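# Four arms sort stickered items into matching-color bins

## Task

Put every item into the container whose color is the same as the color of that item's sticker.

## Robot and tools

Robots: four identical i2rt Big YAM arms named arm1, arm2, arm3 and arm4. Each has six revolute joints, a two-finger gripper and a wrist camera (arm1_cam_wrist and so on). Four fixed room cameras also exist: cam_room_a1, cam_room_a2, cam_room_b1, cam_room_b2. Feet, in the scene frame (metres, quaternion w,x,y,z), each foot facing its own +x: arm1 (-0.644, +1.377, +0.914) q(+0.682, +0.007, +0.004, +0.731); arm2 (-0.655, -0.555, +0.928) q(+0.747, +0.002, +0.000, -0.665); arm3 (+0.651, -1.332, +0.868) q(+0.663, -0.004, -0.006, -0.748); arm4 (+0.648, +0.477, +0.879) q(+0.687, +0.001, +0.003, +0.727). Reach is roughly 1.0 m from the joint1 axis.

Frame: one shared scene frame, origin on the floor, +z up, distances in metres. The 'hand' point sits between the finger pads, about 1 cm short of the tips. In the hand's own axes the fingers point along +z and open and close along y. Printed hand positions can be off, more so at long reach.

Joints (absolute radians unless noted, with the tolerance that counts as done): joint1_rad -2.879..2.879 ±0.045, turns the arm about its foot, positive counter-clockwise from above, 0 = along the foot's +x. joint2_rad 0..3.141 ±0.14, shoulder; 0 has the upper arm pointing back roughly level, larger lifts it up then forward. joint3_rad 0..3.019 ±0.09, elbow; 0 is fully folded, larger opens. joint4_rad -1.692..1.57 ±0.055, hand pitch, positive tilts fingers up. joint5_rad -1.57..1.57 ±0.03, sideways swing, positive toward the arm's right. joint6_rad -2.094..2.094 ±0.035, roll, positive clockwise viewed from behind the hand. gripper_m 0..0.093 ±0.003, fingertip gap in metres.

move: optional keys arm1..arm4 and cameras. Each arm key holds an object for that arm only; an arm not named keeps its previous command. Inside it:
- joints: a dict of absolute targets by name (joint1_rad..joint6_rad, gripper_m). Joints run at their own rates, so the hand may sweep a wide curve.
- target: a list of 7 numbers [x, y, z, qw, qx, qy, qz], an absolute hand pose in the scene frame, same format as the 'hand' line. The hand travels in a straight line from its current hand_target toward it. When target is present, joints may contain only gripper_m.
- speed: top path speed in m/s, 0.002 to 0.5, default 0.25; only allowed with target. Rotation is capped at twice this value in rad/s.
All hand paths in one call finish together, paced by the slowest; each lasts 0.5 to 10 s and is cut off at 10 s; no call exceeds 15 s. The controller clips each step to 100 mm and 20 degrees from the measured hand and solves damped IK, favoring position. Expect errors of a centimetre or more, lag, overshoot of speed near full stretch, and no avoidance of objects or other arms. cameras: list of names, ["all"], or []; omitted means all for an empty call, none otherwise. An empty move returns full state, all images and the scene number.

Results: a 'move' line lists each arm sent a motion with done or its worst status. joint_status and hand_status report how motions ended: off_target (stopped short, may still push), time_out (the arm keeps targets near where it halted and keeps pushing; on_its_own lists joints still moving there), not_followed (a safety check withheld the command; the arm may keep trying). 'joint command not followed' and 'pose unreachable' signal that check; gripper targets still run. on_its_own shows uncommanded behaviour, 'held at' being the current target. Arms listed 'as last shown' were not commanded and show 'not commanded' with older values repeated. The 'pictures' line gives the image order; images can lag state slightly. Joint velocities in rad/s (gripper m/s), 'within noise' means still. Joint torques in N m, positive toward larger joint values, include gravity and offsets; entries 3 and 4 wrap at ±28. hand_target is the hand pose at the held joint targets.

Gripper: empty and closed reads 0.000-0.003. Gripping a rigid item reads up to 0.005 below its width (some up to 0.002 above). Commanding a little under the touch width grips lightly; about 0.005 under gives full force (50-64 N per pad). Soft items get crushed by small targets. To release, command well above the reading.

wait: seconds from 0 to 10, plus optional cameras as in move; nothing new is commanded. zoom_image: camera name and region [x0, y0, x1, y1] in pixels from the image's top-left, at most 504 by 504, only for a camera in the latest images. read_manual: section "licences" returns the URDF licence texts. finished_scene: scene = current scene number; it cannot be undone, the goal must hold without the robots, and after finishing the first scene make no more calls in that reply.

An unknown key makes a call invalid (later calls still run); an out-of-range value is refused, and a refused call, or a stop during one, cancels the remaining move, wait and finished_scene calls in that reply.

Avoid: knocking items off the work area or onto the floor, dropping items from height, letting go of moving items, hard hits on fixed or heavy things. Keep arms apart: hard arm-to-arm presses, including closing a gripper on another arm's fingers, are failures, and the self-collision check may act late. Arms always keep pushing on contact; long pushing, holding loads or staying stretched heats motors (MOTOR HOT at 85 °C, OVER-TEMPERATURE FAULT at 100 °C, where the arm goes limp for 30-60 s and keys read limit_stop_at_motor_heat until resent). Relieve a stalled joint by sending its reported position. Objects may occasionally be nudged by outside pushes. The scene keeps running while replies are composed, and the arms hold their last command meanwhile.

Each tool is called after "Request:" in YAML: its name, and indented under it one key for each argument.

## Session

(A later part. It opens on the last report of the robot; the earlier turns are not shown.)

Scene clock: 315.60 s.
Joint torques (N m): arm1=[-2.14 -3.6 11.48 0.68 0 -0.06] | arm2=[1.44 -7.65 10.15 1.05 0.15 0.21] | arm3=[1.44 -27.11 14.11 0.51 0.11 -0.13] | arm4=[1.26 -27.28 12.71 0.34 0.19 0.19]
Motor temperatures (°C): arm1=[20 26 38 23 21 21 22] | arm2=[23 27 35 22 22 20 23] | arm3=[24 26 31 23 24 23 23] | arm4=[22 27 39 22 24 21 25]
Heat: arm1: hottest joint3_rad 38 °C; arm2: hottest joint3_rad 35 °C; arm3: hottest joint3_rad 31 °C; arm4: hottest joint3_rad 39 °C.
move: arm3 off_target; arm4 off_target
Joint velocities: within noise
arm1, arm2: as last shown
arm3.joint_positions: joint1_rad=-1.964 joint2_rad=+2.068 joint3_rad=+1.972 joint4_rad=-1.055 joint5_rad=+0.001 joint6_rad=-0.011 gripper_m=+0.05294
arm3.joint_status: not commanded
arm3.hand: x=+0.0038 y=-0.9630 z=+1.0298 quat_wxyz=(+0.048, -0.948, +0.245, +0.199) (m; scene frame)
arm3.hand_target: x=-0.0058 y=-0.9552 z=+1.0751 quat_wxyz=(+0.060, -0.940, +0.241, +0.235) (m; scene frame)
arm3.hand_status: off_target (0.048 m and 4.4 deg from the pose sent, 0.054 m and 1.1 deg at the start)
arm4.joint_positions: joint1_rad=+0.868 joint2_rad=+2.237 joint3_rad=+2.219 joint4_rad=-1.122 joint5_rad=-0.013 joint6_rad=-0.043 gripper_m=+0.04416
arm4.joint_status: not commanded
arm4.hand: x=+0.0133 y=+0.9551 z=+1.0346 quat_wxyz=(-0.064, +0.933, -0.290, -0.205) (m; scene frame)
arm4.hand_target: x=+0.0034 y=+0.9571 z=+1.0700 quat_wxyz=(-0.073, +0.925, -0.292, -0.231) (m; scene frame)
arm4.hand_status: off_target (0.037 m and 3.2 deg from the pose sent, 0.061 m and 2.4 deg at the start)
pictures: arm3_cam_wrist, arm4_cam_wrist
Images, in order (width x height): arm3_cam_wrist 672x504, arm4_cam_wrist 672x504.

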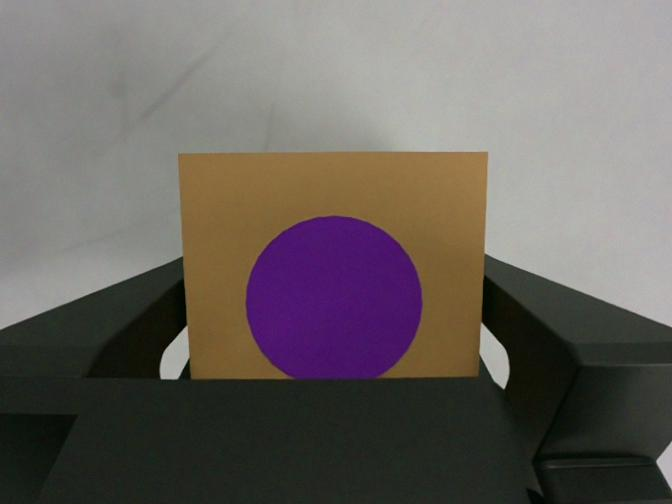

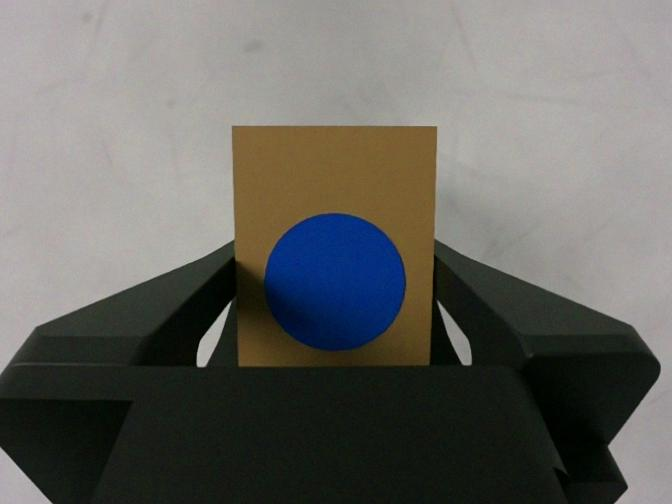

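Request:
move:
  arm3: {"target": [0.02, -0.97, 1.095, 0.0599, -0.9400, 0.2404, 0.2344], "speed": 0.12}
  arm4: {"target": [0.03, 0.937, 1.10, 0.0727, -0.9254, 0.2918, 0.2307], "speed": 0.12}

Request:
move:
  arm3: {"target": [0.36, -1.165, 1.11, 0.0599, -0.9400, 0.2404, 0.2344], "speed": 0.25}
  arm4: {"target": [0.37, 0.69, 1.12, 0.0727, -0.9254, 0.2918, 0.2307], "speed": 0.25}
  cameras: ["arm3_cam_wrist", "arm4_cam_wrist", "cam_room_a1", "cam_room_a2"]

Scene clock: 325.03 s.
Joint torques (N m): arm1=[-3.19 -3.66 11.38 0.59 -0.05 -0.06] | arm2=[1.61 -7.53 10.17 1.06 0.15 0.21] | arm3=[1.44 -24.18 9.1 0.72 0.1 -0.12] | arm4=[1.73 -26.29 9.05 0.62 0.2 0.16]
Motor temperatures (°C): arm1=[20 26 38 23 21 21 22] | arm2=[23 26 35 22 22 20 23] | arm3=[24 26 31 23 24 23 24] | arm4=[22 27 40 22 24 21 25]
Heat: arm1: hottest joint3_rad 38 °C; arm2: hottest joint3_rad 35 °C; arm3: hottest joint3_rad 31 °C; arm4: hottest joint3_rad 40 °C.
move: arm3 done; arm4 done
Joint velocities: within noise
arm1, arm2: as last shown
arm3.joint_positions: joint1_rad=-1.964 joint2_rad=+1.957 joint3_rad=+1.939 joint4_rad=-1.055 joint5_rad=+0.001 joint6_rad=-0.011 gripper_m=+0.05294
arm3.joint_status: not commanded
arm3.hand: x=+0.0174 y=-0.9699 z=+1.0927 quat_wxyz=(+0.058, -0.939, +0.243, +0.236) (m; scene frame)
arm3.hand_target: x=+0.0200 y=-0.9700 z=+1.0951 quat_wxyz=(+0.060, -0.940, +0.240, +0.234) (m; scene frame)
arm3.hand_status: done (0.003 m and 0.4 deg from the pose sent, 0.068 m and 4.4 deg at the start)
arm4.joint_positions: joint1_rad=+0.868 joint2_rad=+2.113 joint3_rad=+2.145 joint4_rad=-1.122 joint5_rad=-0.012 joint6_rad=-0.042 gripper_m=+0.04416
arm4.joint_status: not commanded
arm4.hand: x=+0.0318 y=+0.9417 z=+1.0930 quat_wxyz=(-0.072, +0.927, -0.288, -0.228) (m; scene frame)
arm4.hand_target: x=+0.0301 y=+0.9371 z=+1.0999 quat_wxyz=(-0.073, +0.925, -0.292, -0.231) (m; scene frame)
arm4.hand_status: done (0.009 m and 0.6 deg from the pose sent, 0.070 m and 3.2 deg at the start)
pictures: none

Scene clock: 327.37 s.
Joint torques (N m): arm1=[-2.43 -3.55 11.33 0.72 -0.02 -0.07] | arm2=[1.49 -7.65 10.14 1.05 0.15 0.21] | arm3=[2.02 -4.31 9.31 0.76 0.12 -0.06] | arm4=[0.56 -4.95 9.51 0.53 -0.06 0.04]
Motor temperatures (°C): arm1=[20 25 38 23 21 21 22] | arm2=[23 26 35 22 22 20 23] | arm3=[24 26 31 23 24 23 24] | arm4=[22 27 40 22 24 21 25]
Heat: arm1: hottest joint3_rad 38 °C; arm2: hottest joint3_rad 35 °C; arm3: hottest joint3_rad 31 °C; arm4: hottest joint3_rad 40 °C.
move: arm3 done; arm4 done
Joint velocities: within noise
arm1, arm2: as last shown
arm3.joint_positions: joint1_rad=-1.964 joint2_rad=+0.876 joint3_rad=+0.875 joint4_rad=-1.063 joint5_rad=+0.005 joint6_rad=-0.011 gripper_m=+0.05294
arm3.joint_status: not commanded
arm3.hand: x=+0.3606 y=-1.1629 z=+1.1127 quat_wxyz=(+0.061, -0.938, +0.243, +0.239) (m; scene frame)
arm3.hand_target: x=+0.3600 y=-1.1649 z=+1.1100 quat_wxyz=(+0.060, -0.940, +0.240, +0.234) (m; scene frame)
arm3.hand_status: done (0.003 m and 0.7 deg from the pose sent, 0.395 m and 0.4 deg at the start)
arm4.joint_positions: joint1_rad=+0.866 joint2_rad=+0.933 joint3_rad=+0.888 joint4_rad=-1.032 joint5_rad=-0.012 joint6_rad=-0.042 gripper_m=+0.04416
arm4.joint_status: not commanded
arm4.hand: x=+0.3690 y=+0.6882 z=+1.1195 quat_wxyz=(-0.075, +0.925, -0.289, -0.234) (m; scene frame)
arm4.hand_target: x=+0.3700 y=+0.6901 z=+1.1201 quat_wxyz=(-0.073, +0.925, -0.292, -0.231) (m; scene frame)
arm4.hand_status: done (0.002 m and 0.6 deg from the pose sent, 0.422 m and 0.6 deg at the start)
pictures: arm3_cam_wrist, arm4_cam_wrist, cam_room_a1, cam_room_a2
Images, in order (width x height): arm3_cam_wrist 672x504, arm4_cam_wrist 672x504, cam_room_a1 672x504, cam_room_a2 672x504.

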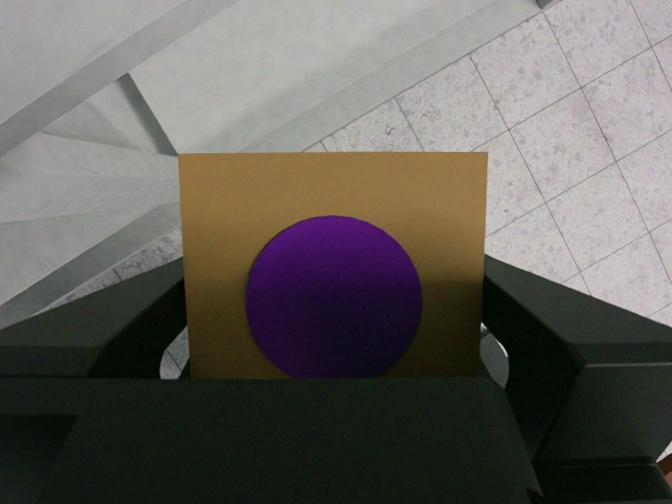

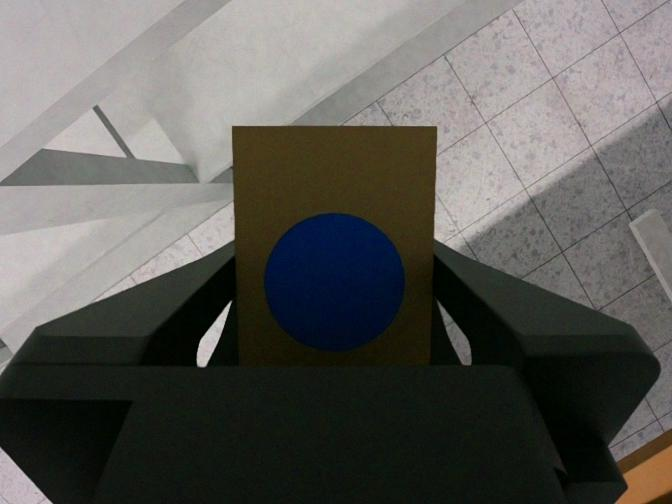

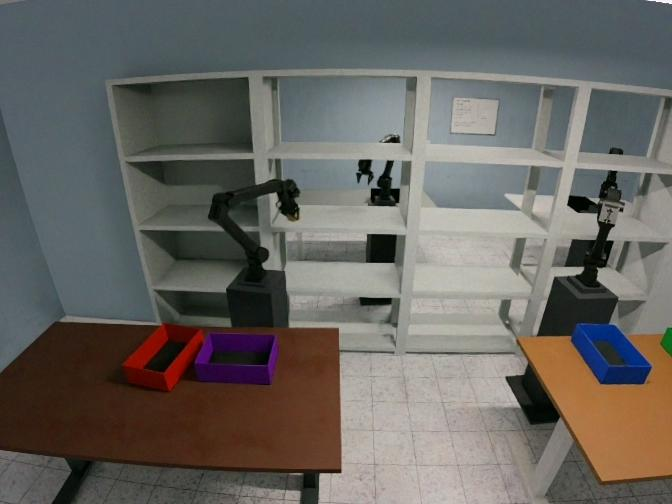

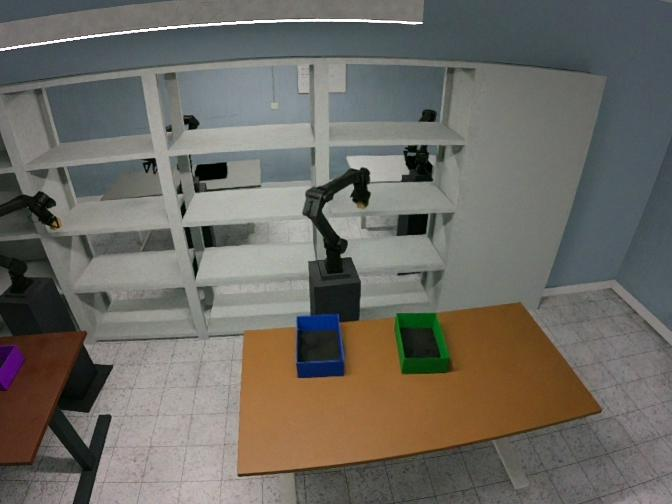

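Request:
move:
  arm3: {"joints": {"joint1_rad": 1.793, "joint2_rad": 0.88, "joint3_rad": 0.87, "joint4_rad": -1.05, "joint5_rad": 0, "joint6_rad": 0}}
  arm4: {"joints": {"joint1_rad": -1.919, "joint2_rad": 0.88, "joint3_rad": 0.87, "joint4_rad": -1.05, "joint5_rad": 0, "joint6_rad": 0}}

Request:
move:
  arm3: {"target": [1.203, -1.276, 0.95, 0.2543, 0.0492, 0.9658, -0.0129], "speed": 0.25}
  arm4: {"target": [1.143, 0.328, 0.95, 0.2492, 0.1401, 0.9572, -0.0365], "speed": 0.25}
  cameras: ["arm3_cam_wrist", "arm4_cam_wrist"]

Scene clock: 358.80 s.
Joint torques (N m): arm1=[-2.32 -3.78 11.38 0.64 -0.08 -0.06] | arm2=[1.49 -7.65 10.13 1.05 0.15 0.23] | arm3=[1.85 -5.42 8.96 1.09 0.11 0] | arm4=[0.91 -5.6 9.55 0.5 0.05 0.15]
Motor temperatures (°C): arm1=[20 25 37 23 21 21 21] | arm2=[23 26 35 22 22 20 23] | arm3=[24 25 31 23 24 23 24] | arm4=[22 25 40 22 24 21 26]
Heat: arm1: hottest joint3_rad 37 °C; arm2: hottest joint3_rad 35 °C; arm3: hottest joint3_rad 31 °C; arm4: hottest joint3_rad 40 °C.
move: arm3 done; arm4 done
Joint velocities: within noise
arm1.joint_positions: joint1_rad=-2.248 joint2_rad=+1.036 joint3_rad=+0.897 joint4_rad=-1.004 joint5_rad=-0.009 joint6_rad=+0.000 gripper_m=+0.07496
arm1.joint_status: not commanded
arm1.hand: x=-0.3376 y=+1.1673 z=+1.1209 quat_wxyz=(-0.196, -0.292, -0.934, +0.060) (m; scene frame)
arm1.hand_target: x=-0.3410 y=+1.1651 z=+1.1200 quat_wxyz=(-0.190, -0.293, -0.935, +0.060) (m; scene frame)
arm1.hand_status: not commanded
arm2.joint_positions: joint1_rad=+0.928 joint2_rad=+1.057 joint3_rad=+0.905 joint4_rad=-0.988 joint5_rad=+0.005 joint6_rad=-0.003 gripper_m=+0.08193
arm2.joint_status: not commanded
arm2.hand: x=-0.3309 y=-0.7460 z=+1.1387 quat_wxyz=(-0.206, -0.253, -0.943, +0.057) (m; scene frame)
arm2.hand_target: x=-0.3350 y=-0.7401 z=+1.1302 quat_wxyz=(-0.192, -0.257, -0.946, +0.052) (m; scene frame)
arm2.hand_status: not commanded
arm3.joint_positions: joint1_rad=+1.784 joint2_rad=+0.886 joint3_rad=+0.875 joint4_rad=-1.053 joint5_rad=-0.003 joint6_rad=-0.006 gripper_m=+0.05294
arm3.joint_status: all done
arm3.hand: x=+0.9865 y=-1.2970 z=+1.1134 quat_wxyz=(-0.251, +0.050, -0.967, -0.005) (m; scene frame)
arm3.hand_target: x=+0.9850 y=-1.2946 z=+1.1129 quat_wxyz=(-0.253, +0.051, -0.966, -0.006) (m; scene frame)
arm3.hand_status: not commanded
arm4.joint_positions: joint1_rad=-1.919 joint2_rad=+0.889 joint3_rad=+0.862 joint4_rad=-1.042 joint5_rad=+0.001 joint6_rad=-0.011 gripper_m=+0.04416
arm4.joint_status: all done
arm4.hand: x=+0.9716 y=+0.3806 z=+1.1175 quat_wxyz=(-0.243, -0.135, -0.960, +0.040) (m; scene frame)
arm4.hand_target: x=+0.9707 y=+0.3811 z=+1.1233 quat_wxyz=(-0.248, -0.140, -0.958, +0.039) (m; scene frame)
arm4.hand_status: not commanded
pictures: none

Scene clock: 360.57 s.
Joint torques (N m): arm1=[-2.96 -3.19 11.55 0.83 -0.08 -0.06] | arm2=[1.61 -7.65 10.15 1.03 0.15 0.22] | arm3=[2.02 -15.74 11.6 1.42 0.24 0.04] | arm4=[0.38 -13.16 10.45 1.39 -0.07 0.12]
Motor temperatures (°C): arm1=[20 25 37 23 21 21 21] | arm2=[23 26 35 22 22 20 23] | arm3=[24 25 31 23 24 23 24] | arm4=[22 25 40 22 24 21 26]
Heat: arm1: hottest joint3_rad 37 °C; arm2: hottest joint3_rad 35 °C; arm3: hottest joint3_rad 31 °C; arm4: hottest joint3_rad 40 °C.
move: arm3 off_target; arm4 off_target
Joint velocities: within noise
arm1, arm2: as last shown
arm3.joint_positions: joint1_rad=+1.808 joint2_rad=+1.633 joint3_rad=+1.015 joint4_rad=-0.515 joint5_rad=+0.098 joint6_rad=+0.202 gripper_m=+0.05295
arm3.joint_status: not commanded
arm3.hand: x=+1.1787 y=-1.2866 z=+0.9265 quat_wxyz=(-0.223, -0.051, -0.973, +0.019) (m; scene frame)
arm3.hand_target: x=+1.2015 y=-1.2760 z=+0.9509 quat_wxyz=(-0.254, -0.049, -0.966, +0.012) (m; scene frame)
arm3.hand_status: off_target (0.035 m and 3.8 deg from the pose sent, 0.272 m and 11.5 deg at the start)
arm4.joint_positions: joint1_rad=-1.919 joint2_rad=+1.547 joint3_rad=+0.886 joint4_rad=-0.458 joint5_rad=-0.002 joint6_rad=-0.011 gripper_m=+0.04416
arm4.joint_status: not commanded
arm4.hand: x=+1.1180 y=+0.3364 z=+0.9305 quat_wxyz=(-0.220, -0.136, -0.966, +0.035) (m; scene frame)
arm4.hand_target: x=+1.1415 y=+0.3283 z=+0.9508 quat_wxyz=(-0.249, -0.140, -0.958, +0.036) (m; scene frame)
arm4.hand_status: off_target (0.033 m and 3.6 deg from the pose sent, 0.245 m and 1.0 deg at the start)
pictures: arm3_cam_wrist, arm4_cam_wrist
Images, in order (width x height): arm3_cam_wrist 672x504, arm4_cam_wrist 672x504.

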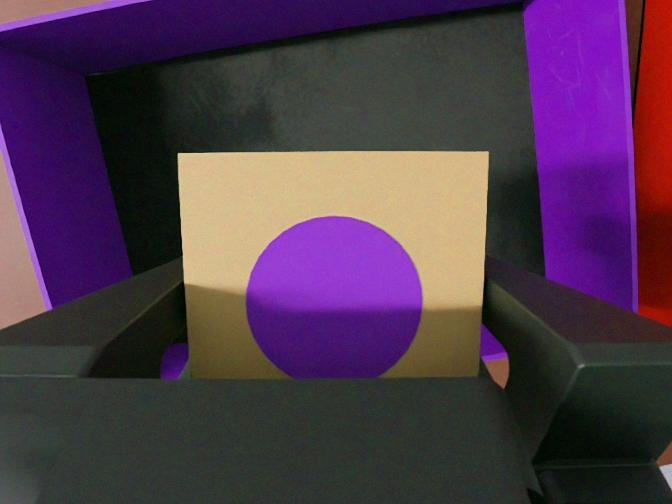

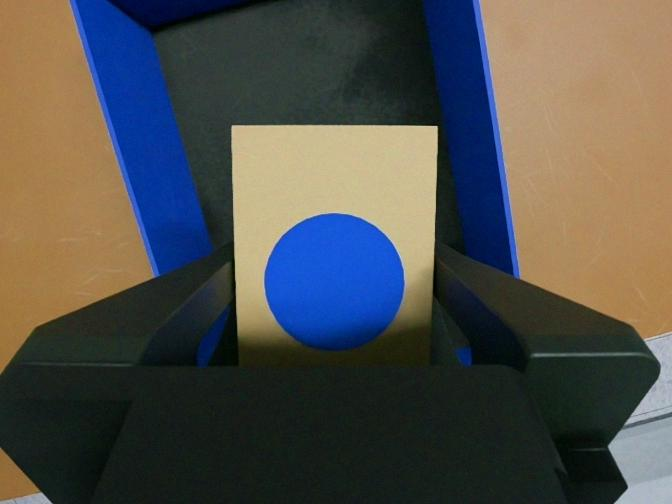

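Request:
move:
  arm3: {"target": [1.203, -1.276, 0.79, 0.2543, 0.0492, 0.9658, -0.0129], "speed": 0.2, "joints": {"gripper_m": 0.045}}
  arm4: {"target": [1.143, 0.328, 0.79, 0.2492, 0.1401, 0.9572, -0.0365], "speed": 0.2, "joints": {"gripper_m": 0.038}}
  cameras: ["arm3_cam_wrist", "arm4_cam_wrist"]

Scene clock: 389.17 s.
Joint torques (N m): arm1=[-2.67 -3.43 11.37 0.76 -0.07 -0.04] | arm2=[1.55 -7.59 10.14 1.06 0.16 0.21] | arm3=[2.02 -17.85 5.42 1.61 0.24 0.03] | arm4=[0.85 -15.74 4.74 1.37 0.01 0.15]
Motor temperatures (°C): arm1=[20 25 37 23 21 21 21] | arm2=[23 26 35 22 22 20 23] | arm3=[24 25 32 23 24 23 24] | arm4=[22 25 41 22 24 21 26]
Heat: arm1: hottest joint3_rad 37 °C; arm2: hottest joint3_rad 35 °C; arm3: hottest joint3_rad 32 °C; arm4: hottest joint3_rad 41 °C.
move: arm3 off_target; arm4 off_target
Joint velocities: within noise
arm1, arm2: as last shown
arm3.joint_positions: joint1_rad=+1.813 joint2_rad=+1.953 joint3_rad=+0.962 joint4_rad=-0.099 joint5_rad=+0.100 joint6_rad=+0.207 gripper_m=+0.05295
arm3.joint_status: gripper_m off_target (ended at +0.05295, target +0.04500)
arm3.hand: x=+1.1989 y=-1.2842 z=+0.7854 quat_wxyz=(-0.244, -0.052, -0.968, +0.016) (m; scene frame)
arm3.hand_target: x=+1.2029 y=-1.2760 z=+0.7900 quat_wxyz=(-0.254, -0.049, -0.966, +0.013) (m; scene frame)
arm3.hand_status: done (0.010 m and 1.3 deg from the pose sent, 0.139 m and 3.8 deg at the start)
arm4.joint_positions: joint1_rad=-1.919 joint2_rad=+1.908 joint3_rad=+0.838 joint4_rad=-0.004 joint5_rad=-0.002 joint6_rad=-0.011 gripper_m=+0.04416
arm4.joint_status: gripper_m off_target (ended at +0.04416, target +0.03800)
arm4.hand: x=+1.1383 y=+0.3296 z=+0.7892 quat_wxyz=(-0.241, -0.135, -0.960, +0.038) (m; scene frame)
arm4.hand_target: x=+1.1429 y=+0.3279 z=+0.7901 quat_wxyz=(-0.249, -0.140, -0.958, +0.037) (m; scene frame)
arm4.hand_status: done (0.005 m and 1.2 deg from the pose sent, 0.143 m and 3.6 deg at the start)
pictures: arm3_cam_wrist, arm4_cam_wrist
Images, in order (width x height): arm3_cam_wrist 672x504, arm4_cam_wrist 672x504.

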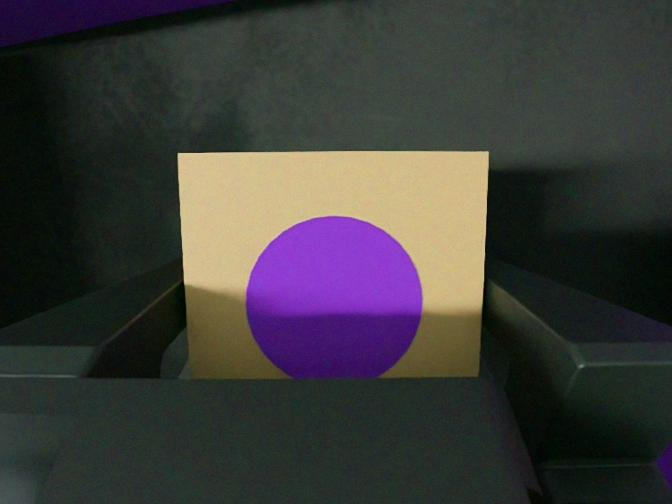

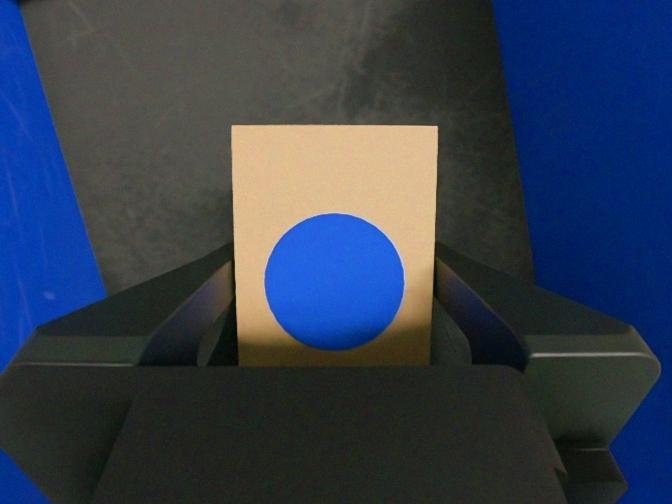

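Request:
move:
  arm3: {"target": [1.199, -1.276, 0.728, 0.2543, 0.0492, 0.9658, -0.0129], "speed": 0.08, "joints": {"gripper_m": 0.045}}
  arm4: {"target": [1.138, 0.329, 0.733, 0.2492, 0.1401, 0.9572, -0.0365], "speed": 0.08, "joints": {"gripper_m": 0.038}}
  cameras: []

Request:
wait:
  seconds: 0.3
  cameras: ["arm3_cam_wrist", "arm4_cam_wrist"]

Scene clock: 393.70 s.
Joint torques (N m): arm1=[-2.73 -4.01 11.28 0.64 -0.05 -0.04] | arm2=[1.55 -7.59 10.14 1.05 0.15 0.21] | arm3=[2.08 -15.33 4.44 1.51 0.24 0] | arm4=[0.38 -15.85 3.75 1.36 0.01 0.14]
Motor temperatures (°C): arm1=[20 25 37 23 21 21 21] | arm2=[23 26 35 22 22 20 23] | arm3=[24 25 32 23 24 23 25] | arm4=[22 25 40 22 24 21 26]
Heat: arm1: hottest joint3_rad 37 °C; arm2: hottest joint3_rad 35 °C; arm3: hottest joint3_rad 32 °C; arm4: hottest joint3_rad 40 °C.
move: arm3 off_target; arm4 off_target
Joint velocities: within noise
arm1, arm2: as last shown
arm3.joint_positions: joint1_rad=+1.815 joint2_rad=+2.066 joint3_rad=+0.962 joint4_rad=+0.057 joint5_rad=+0.102 joint6_rad=+0.211 gripper_m=+0.05295
arm3.joint_status: gripper_m off_target (ended at +0.05295, target +0.04500)
arm3.hand: x=+1.2063 y=-1.2831 z=+0.7439 quat_wxyz=(-0.264, -0.054, -0.963, +0.012) (m; scene frame)
arm3.hand_target: x=+1.1985 y=-1.2763 z=+0.7285 quat_wxyz=(-0.254, -0.049, -0.966, +0.013) (m; scene frame)
arm3.hand_status: off_target (0.019 m and 1.3 deg from the pose sent, 0.058 m and 1.3 deg at the start)
arm4.joint_positions: joint1_rad=-1.919 joint2_rad=+2.050 joint3_rad=+0.838 joint4_rad=+0.149 joint5_rad=-0.002 joint6_rad=-0.011 gripper_m=+0.04416
arm4.joint_status: gripper_m off_target (ended at +0.04416, target +0.03800)
arm4.hand: x=+1.1369 y=+0.3298 z=+0.7381 quat_wxyz=(-0.246, -0.135, -0.959, +0.039) (m; scene frame)
arm4.hand_target: x=+1.1379 y=+0.3289 z=+0.7331 quat_wxyz=(-0.249, -0.140, -0.958, +0.037) (m; scene frame)
arm4.hand_status: done (0.005 m and 0.8 deg from the pose sent, 0.056 m and 1.2 deg at the start)
pictures: none
No camera images: "cameras" was empty.

Scene clock: 394.00 s.
Joint torques (N m): arm1=[-2.9 -3.55 11.4 0.77 -0.05 -0.07] | arm2=[1.61 -7.65 10.13 1.07 0.16 0.21] | arm3=[2.14 -15.33 4.44 1.46 0.23 0] | arm4=[0.62 -15.15 3.67 1.52 -0.01 0.15]
Motor temperatures (°C): arm1=[20 25 37 23 21 21 21] | arm2=[23 26 35 22 22 20 23] | arm3=[24 25 32 23 24 23 25] | arm4=[22 25 40 22 24 21 26]
Heat: arm1: hottest joint3_rad 37 °C; arm2: hottest joint3_rad 35 °C; arm3: hottest joint3_rad 32 °C; arm4: hottest joint3_rad 40 °C.
Joint velocities: within noise
arm1.joint_positions: joint1_rad=-2.248 joint2_rad=+1.036 joint3_rad=+0.897 joint4_rad=-1.004 joint5_rad=-0.009 joint6_rad=+0.000 gripper_m=+0.07496
arm1.joint_status: not commanded
arm1.hand: x=-0.3376 y=+1.1673 z=+1.1209 quat_wxyz=(-0.196, -0.292, -0.934, +0.060) (m; scene frame)
arm1.hand_target: x=-0.3410 y=+1.1651 z=+1.1200 quat_wxyz=(-0.190, -0.293, -0.935, +0.060) (m; scene frame)
arm1.hand_status: not commanded
arm2.joint_positions: joint1_rad=+0.928 joint2_rad=+1.057 joint3_rad=+0.905 joint4_rad=-0.988 joint5_rad=+0.005 joint6_rad=-0.003 gripper_m=+0.08193
arm2.joint_status: not commanded
arm2.hand: x=-0.3309 y=-0.7460 z=+1.1387 quat_wxyz=(-0.206, -0.253, -0.943, +0.057) (m; scene frame)
arm2.hand_target: x=-0.3350 y=-0.7401 z=+1.1302 quat_wxyz=(-0.192, -0.257, -0.946, +0.052) (m; scene frame)
arm2.hand_status: not commanded
arm3.joint_positions: joint1_rad=+1.815 joint2_rad=+2.066 joint3_rad=+0.962 joint4_rad=+0.057 joint5_rad=+0.102 joint6_rad=+0.211 gripper_m=+0.05295
arm3.joint_status: gripper_m off_target (ended at +0.05295, target +0.04500)
arm3.hand: x=+1.2063 y=-1.2831 z=+0.7439 quat_wxyz=(-0.264, -0.054, -0.963, +0.012) (m; scene frame)
arm3.hand_target: x=+1.1985 y=-1.2763 z=+0.7284 quat_wxyz=(-0.254, -0.049, -0.966, +0.013) (m; scene frame)
arm3.hand_status: off_target (0.019 m and 1.3 deg from the pose sent, 0.058 m and 1.3 deg at the start)
arm4.joint_positions: joint1_rad=-1.919 joint2_rad=+2.050 joint3_rad=+0.838 joint4_rad=+0.149 joint5_rad=-0.002 joint6_rad=-0.011 gripper_m=+0.04416
arm4.joint_status: gripper_m off_target (ended at +0.04416, target +0.03800)
arm4.hand: x=+1.1369 y=+0.3298 z=+0.7381 quat_wxyz=(-0.246, -0.135, -0.959, +0.039) (m; scene frame)
arm4.hand_target: x=+1.1379 y=+0.3289 z=+0.7331 quat_wxyz=(-0.249, -0.140, -0.958, +0.037) (m; scene frame)
arm4.hand_status: done (0.005 m and 0.8 deg from the pose sent, 0.056 m and 1.2 deg at the start)
wait: 0.30 s; at rest by 0.27 s
pictures: arm3_cam_wrist, arm4_cam_wrist
Images, in order (width x height): arm3_cam_wrist 672x504, arm4_cam_wrist 672x504.

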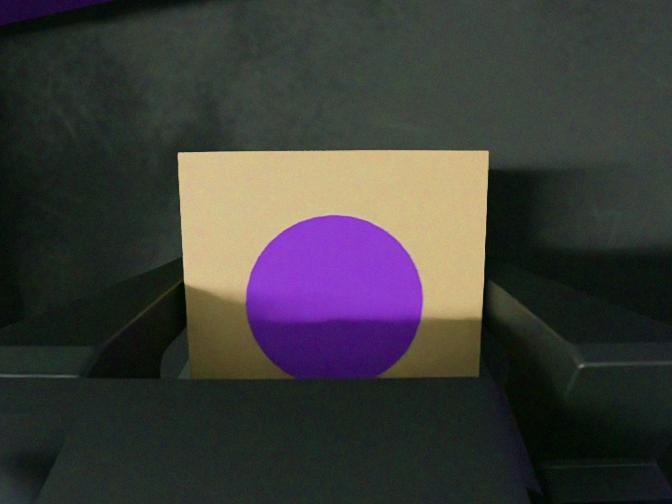

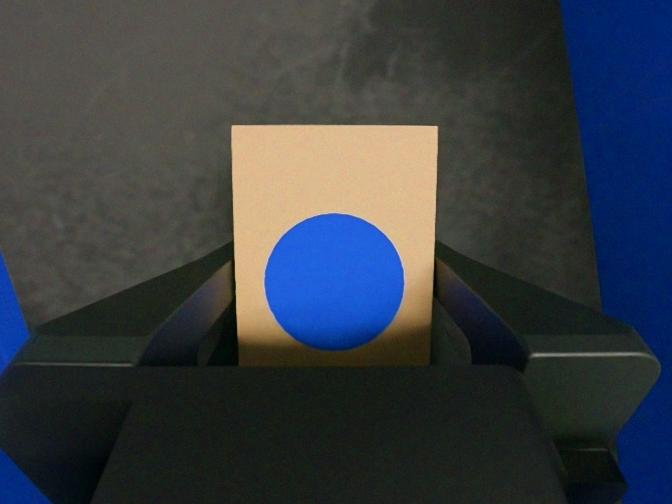

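Request:
move:
  arm3: {"target": [1.195, -1.273, 0.708, 0.2543, 0.0492, 0.9658, -0.0129], "speed": 0.06, "joints": {"gripper_m": 0.045}}
  arm4: {"target": [1.137, 0.329, 0.713, 0.2492, 0.1401, 0.9572, -0.0365], "speed": 0.06, "joints": {"gripper_m": 0.038}}
  cameras: ["arm3_cam_wrist", "arm4_cam_wrist"]

Scene clock: 399.57 s.
Joint torques (N m): arm1=[-2.37 -4.13 11.51 0.72 -0.1 -0.06] | arm2=[1.55 -7.65 10.14 1.03 0.16 0.21] | arm3=[2.14 -12.75 3.9 1.22 0.09 0.02] | arm4=[0.67 -12.04 3.99 1.26 -0.02 0.13]
Motor temperatures (°C): arm1=[20 25 37 23 21 21 21] | arm2=[23 26 35 22 22 20 23] | arm3=[24 26 31 23 24 23 25] | arm4=[22 25 39 22 24 21 26]
Heat: arm1: hottest joint3_rad 37 °C; arm2: hottest joint3_rad 35 °C; arm3: hottest joint3_rad 31 °C; arm4: hottest joint3_rad 39 °C.
move: arm3 off_target; arm4 off_target
Joint velocities: within noise
arm1, arm2: as last shown
arm3.joint_positions: joint1_rad=+1.821 joint2_rad=+2.080 joint3_rad=+0.962 joint4_rad=+0.114 joint5_rad=+0.110 joint6_rad=+0.216 gripper_m=+0.05295
arm3.joint_status: gripper_m off_target (ended at +0.05295, target +0.04500)
arm3.hand: x=+1.2146 y=-1.2798 z=+0.7439 quat_wxyz=(-0.286, -0.055, -0.957, +0.011) (m; scene frame)
arm3.hand_target: x=+1.1933 y=-1.2737 z=+0.7103 quat_wxyz=(-0.254, -0.049, -0.966, +0.013) (m; scene frame)
arm3.hand_status: off_target (0.041 m and 3.8 deg from the pose sent, 0.039 m and 1.3 deg at the start)
arm4.joint_positions: joint1_rad=-1.919 joint2_rad=+2.067 joint3_rad=+0.838 joint4_rad=+0.206 joint5_rad=-0.002 joint6_rad=-0.011 gripper_m=+0.04416
arm4.joint_status: gripper_m off_target (ended at +0.04416, target +0.03800)
arm4.hand: x=+1.1441 y=+0.3276 z=+0.7367 quat_wxyz=(-0.265, -0.134, -0.954, +0.042) (m; scene frame)
arm4.hand_target: x=+1.1359 y=+0.3293 z=+0.7141 quat_wxyz=(-0.249, -0.140, -0.958, +0.037) (m; scene frame)
arm4.hand_status: off_target (0.025 m and 2.1 deg from the pose sent, 0.025 m and 0.8 deg at the start)
pictures: arm3_cam_wrist, arm4_cam_wrist
Images, in order (width x height): arm3_cam_wrist 672x504, arm4_cam_wrist 672x504.

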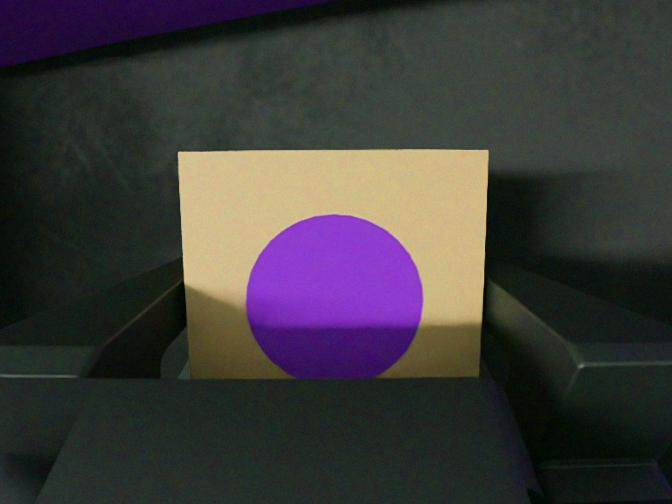

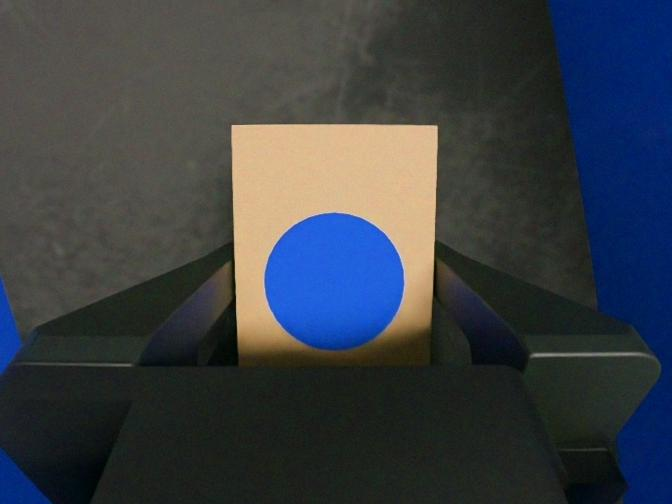

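Request:
move:
  arm3: {"target": [1.202, -1.279, 0.742, 0.2543, 0.0492, 0.9658, -0.0129], "speed": 0.08, "joints": {"gripper_m": 0.045}}
  arm4: {"target": [1.139, 0.329, 0.735, 0.2492, 0.1401, 0.9572, -0.0365], "speed": 0.08, "joints": {"gripper_m": 0.038}}
  cameras: []

Request:
move:
  arm3: {"joints": {"gripper_m": 0.085}}
  arm4: {"joints": {"gripper_m": 0.078}}
  cameras: ["arm3_cam_wrist", "arm4_cam_wrist"]

Scene clock: 405.57 s.
Joint torques (N m): arm1=[-3.02 -3.78 11.29 0.62 -0.07 -0.09] | arm2=[1.55 -7.59 10.15 1.06 0.16 0.21] | arm3=[1.03 -18.14 4.83 0.32 0.03 -0.1] | arm4=[0.67 -16.5 3.95 0.13 -0.01 0.16]
Motor temperatures (°C): arm1=[20 25 37 23 21 21 21] | arm2=[23 25 35 22 22 20 23] | arm3=[24 26 30 23 24 23 25] | arm4=[22 25 37 22 24 21 26]
Heat: arm1: hottest joint3_rad 37 °C; arm2: hottest joint3_rad 35 °C; arm3: hottest joint3_rad 30 °C; arm4: hottest joint3_rad 37 °C.
move: arm3 off_target; arm4 off_target
Joint velocities: within noise
arm1, arm2: as last shown
arm3.joint_positions: joint1_rad=+1.821 joint2_rad=+2.065 joint3_rad=+0.962 joint4_rad=+0.050 joint5_rad=+0.104 joint6_rad=+0.216 gripper_m=+0.05295
arm3.joint_status: gripper_m off_target (ended at +0.05295, target +0.04500)
arm3.hand: x=+1.2047 y=-1.2799 z=+0.7436 quat_wxyz=(-0.261, -0.053, -0.964, +0.012) (m; scene frame)
arm3.hand_target: x=+1.2020 y=-1.2789 z=+0.7420 quat_wxyz=(-0.254, -0.049, -0.966, +0.013) (m; scene frame)
arm3.hand_status: done (0.003 m and 1.0 deg from the pose sent, 0.013 m and 3.8 deg at the start)
arm4.joint_positions: joint1_rad=-1.919 joint2_rad=+2.062 joint3_rad=+0.838 joint4_rad=+0.183 joint5_rad=-0.002 joint6_rad=-0.011 gripper_m=+0.04416
arm4.joint_status: gripper_m off_target (ended at +0.04416, target +0.03800)
arm4.hand: x=+1.1409 y=+0.3286 z=+0.7364 quat_wxyz=(-0.257, -0.134, -0.956, +0.040) (m; scene frame)
arm4.hand_target: x=+1.1390 y=+0.3289 z=+0.7350 quat_wxyz=(-0.249, -0.140, -0.957, +0.037) (m; scene frame)
arm4.hand_status: done (0.002 m and 1.2 deg from the pose sent, 0.006 m and 2.1 deg at the start)
pictures: none
No camera images: "cameras" was empty.

Scene clock: 406.10 s.
Joint torques (N m): arm1=[-2.96 -3.25 11.38 0.66 -0.03 -0.04] | arm2=[1.55 -7.53 10.11 1.02 0.15 0.22] | arm3=[1.14 -17.96 4.83 0.44 0 -0.11] | arm4=[0.09 -16.5 3.75 0.24 0.04 0.17]
Motor temperatures (°C): arm1=[20 25 37 23 21 21 21] | arm2=[23 25 35 22 22 20 23] | arm3=[24 26 30 23 24 23 25] | arm4=[22 25 37 22 24 21 26]
Heat: arm1: hottest joint3_rad 37 °C; arm2: hottest joint3_rad 35 °C; arm3: hottest joint3_rad 30 °C; arm4: hottest joint3_rad 37 °C.
move: arm3 done; arm4 done
Joint velocities: within noise
arm1, arm2: as last shown
arm3.joint_positions: joint1_rad=+1.821 joint2_rad=+2.065 joint3_rad=+0.962 joint4_rad=+0.045 joint5_rad=+0.105 joint6_rad=+0.216 gripper_m=+0.08496
arm3.joint_status: all done
arm3.hand: x=+1.2037 y=-1.2802 z=+0.7430 quat_wxyz=(-0.259, -0.053, -0.964, +0.013) (m; scene frame)
arm3.hand_target: x=+1.2019 y=-1.2789 z=+0.7419 quat_wxyz=(-0.254, -0.049, -0.966, +0.013) (m; scene frame)
arm3.hand_status: not commanded
arm4.joint_positions: joint1_rad=-1.919 joint2_rad=+2.061 joint3_rad=+0.838 joint4_rad=+0.181 joint5_rad=-0.004 joint6_rad=-0.011 gripper_m=+0.07791
arm4.joint_status: all done
arm4.hand: x=+1.1409 y=+0.3291 z=+0.7366 quat_wxyz=(-0.257, -0.134, -0.956, +0.039) (m; scene frame)
arm4.hand_target: x=+1.1390 y=+0.3290 z=+0.7351 quat_wxyz=(-0.250, -0.140, -0.957, +0.037) (m; scene frame)
arm4.hand_status: not commanded
pictures: arm3_cam_wrist, arm4_cam_wrist
Images, in order (width x height): arm3_cam_wrist 672x504, arm4_cam_wrist 672x504.

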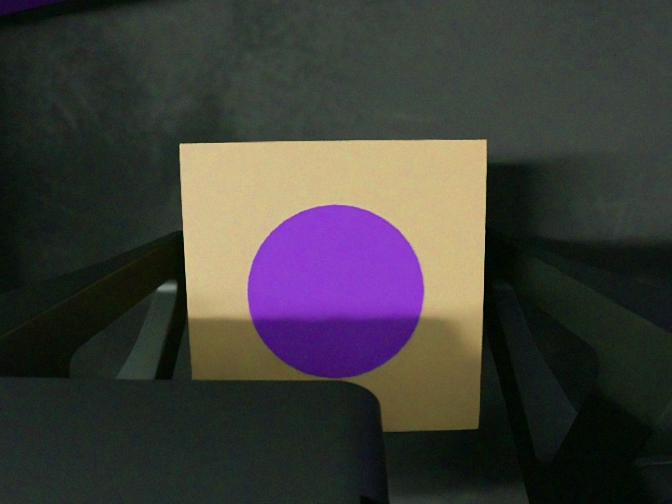

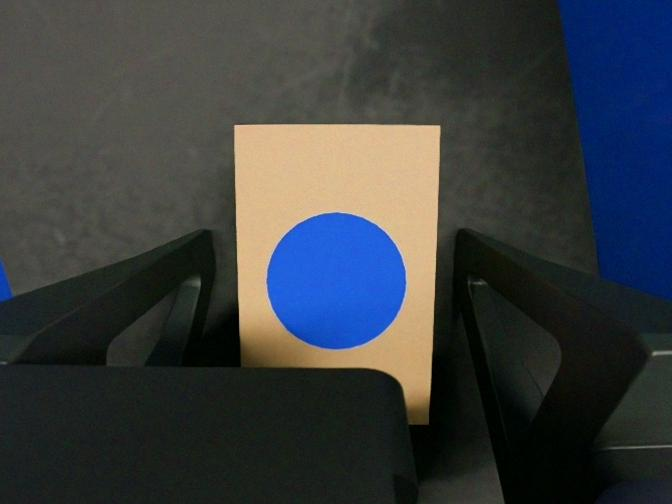

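Request:
move:
  arm3: {"target": [1.185, -1.282, 0.90, 0.2543, 0.0492, 0.9658, -0.0129], "speed": 0.25}
  arm4: {"target": [1.122, 0.334, 0.90, 0.2492, 0.1401, 0.9572, -0.0365], "speed": 0.25}
  cameras: ["arm3_cam_wrist", "arm4_cam_wrist", "cam_room_a1", "cam_room_a2"]

Scene clock: 412.43 s.
Joint torques (N m): arm1=[-2.67 -3.49 11.36 0.62 -0.05 -0.08] | arm2=[1.55 -7.71 10.11 1.03 0.15 0.22] | arm3=[0.67 -14.86 8.61 0.68 0.02 -0.13] | arm4=[0.09 -12.75 7.99 0.46 0.01 0.11]
Motor temperatures (°C): arm1=[20 25 37 23 21 21 21] | arm2=[23 25 35 22 22 20 23] | arm3=[24 26 30 23 24 23 24] | arm4=[22 25 36 22 24 21 26]
Heat: arm1: hottest joint3_rad 37 °C; arm2: hottest joint3_rad 35 °C; arm3: hottest joint3_rad 30 °C; arm4: hottest joint3_rad 36 °C.
move: arm3 done; arm4 done
Joint velocities: within noise
arm1, arm2: as last shown
arm3.joint_positions: joint1_rad=+1.821 joint2_rad=+1.669 joint3_rad=+0.940 joint4_rad=-0.343 joint5_rad=+0.101 joint6_rad=+0.213 gripper_m=+0.08496
arm3.joint_status: not commanded
arm3.hand: x=+1.1783 y=-1.2808 z=+0.8963 quat_wxyz=(-0.252, -0.051, -0.966, +0.013) (m; scene frame)
arm3.hand_target: x=+1.1849 y=-1.2819 z=+0.9002 quat_wxyz=(-0.254, -0.049, -0.966, +0.013) (m; scene frame)
arm3.hand_status: done (0.008 m and 0.4 deg from the pose sent, 0.158 m and 0.8 deg at the start)
arm4.joint_positions: joint1_rad=-1.919 joint2_rad=+1.595 joint3_rad=+0.802 joint4_rad=-0.268 joint5_rad=-0.004 joint6_rad=-0.011 gripper_m=+0.07792
arm4.joint_status: not commanded
arm4.hand: x=+1.1155 y=+0.3375 z=+0.8961 quat_wxyz=(-0.248, -0.134, -0.959, +0.038) (m; scene frame)
arm4.hand_target: x=+1.1218 y=+0.3341 z=+0.9000 quat_wxyz=(-0.249, -0.140, -0.958, +0.037) (m; scene frame)
arm4.hand_status: done (0.008 m and 0.7 deg from the pose sent, 0.165 m and 1.2 deg at the start)
pictures: arm3_cam_wrist, arm4_cam_wrist, cam_room_a1, cam_room_a2
Images, in order (width x height): arm3_cam_wrist 672x504, arm4_cam_wrist 672x504, cam_room_a1 672x504, cam_room_a2 672x504.

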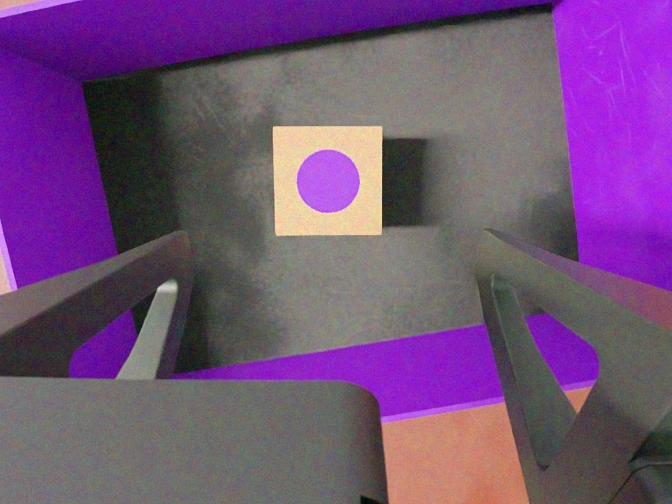

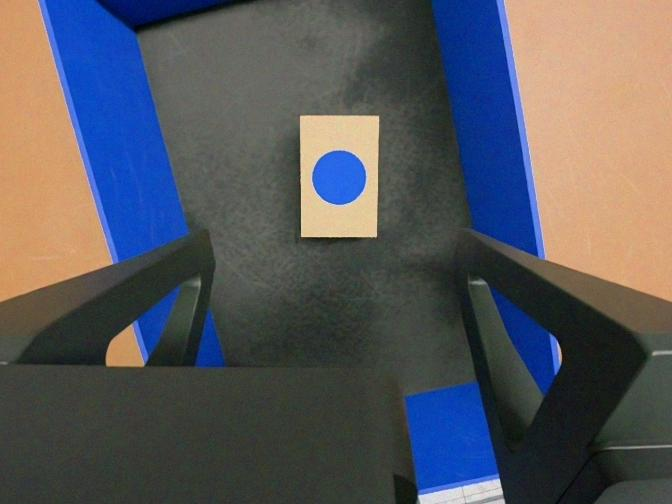

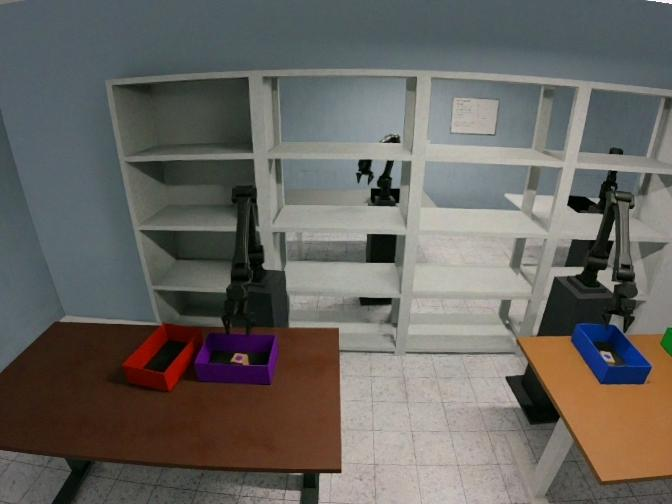

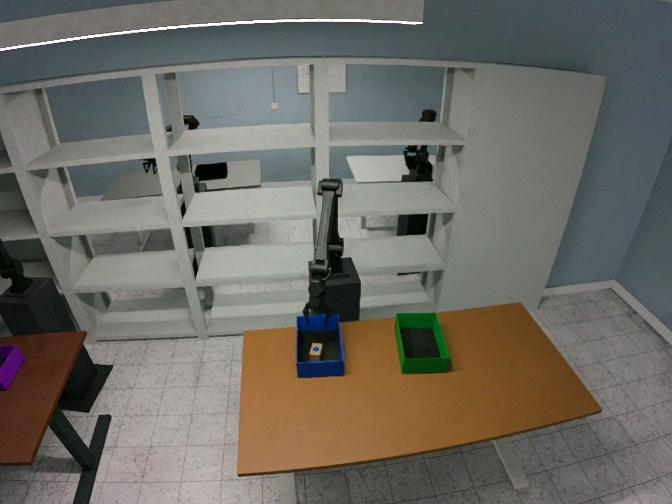

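Both items are in their boxes. Ending the scene.

Request:
finished_scene:
  scene: 2

The scene is finished: the task was done.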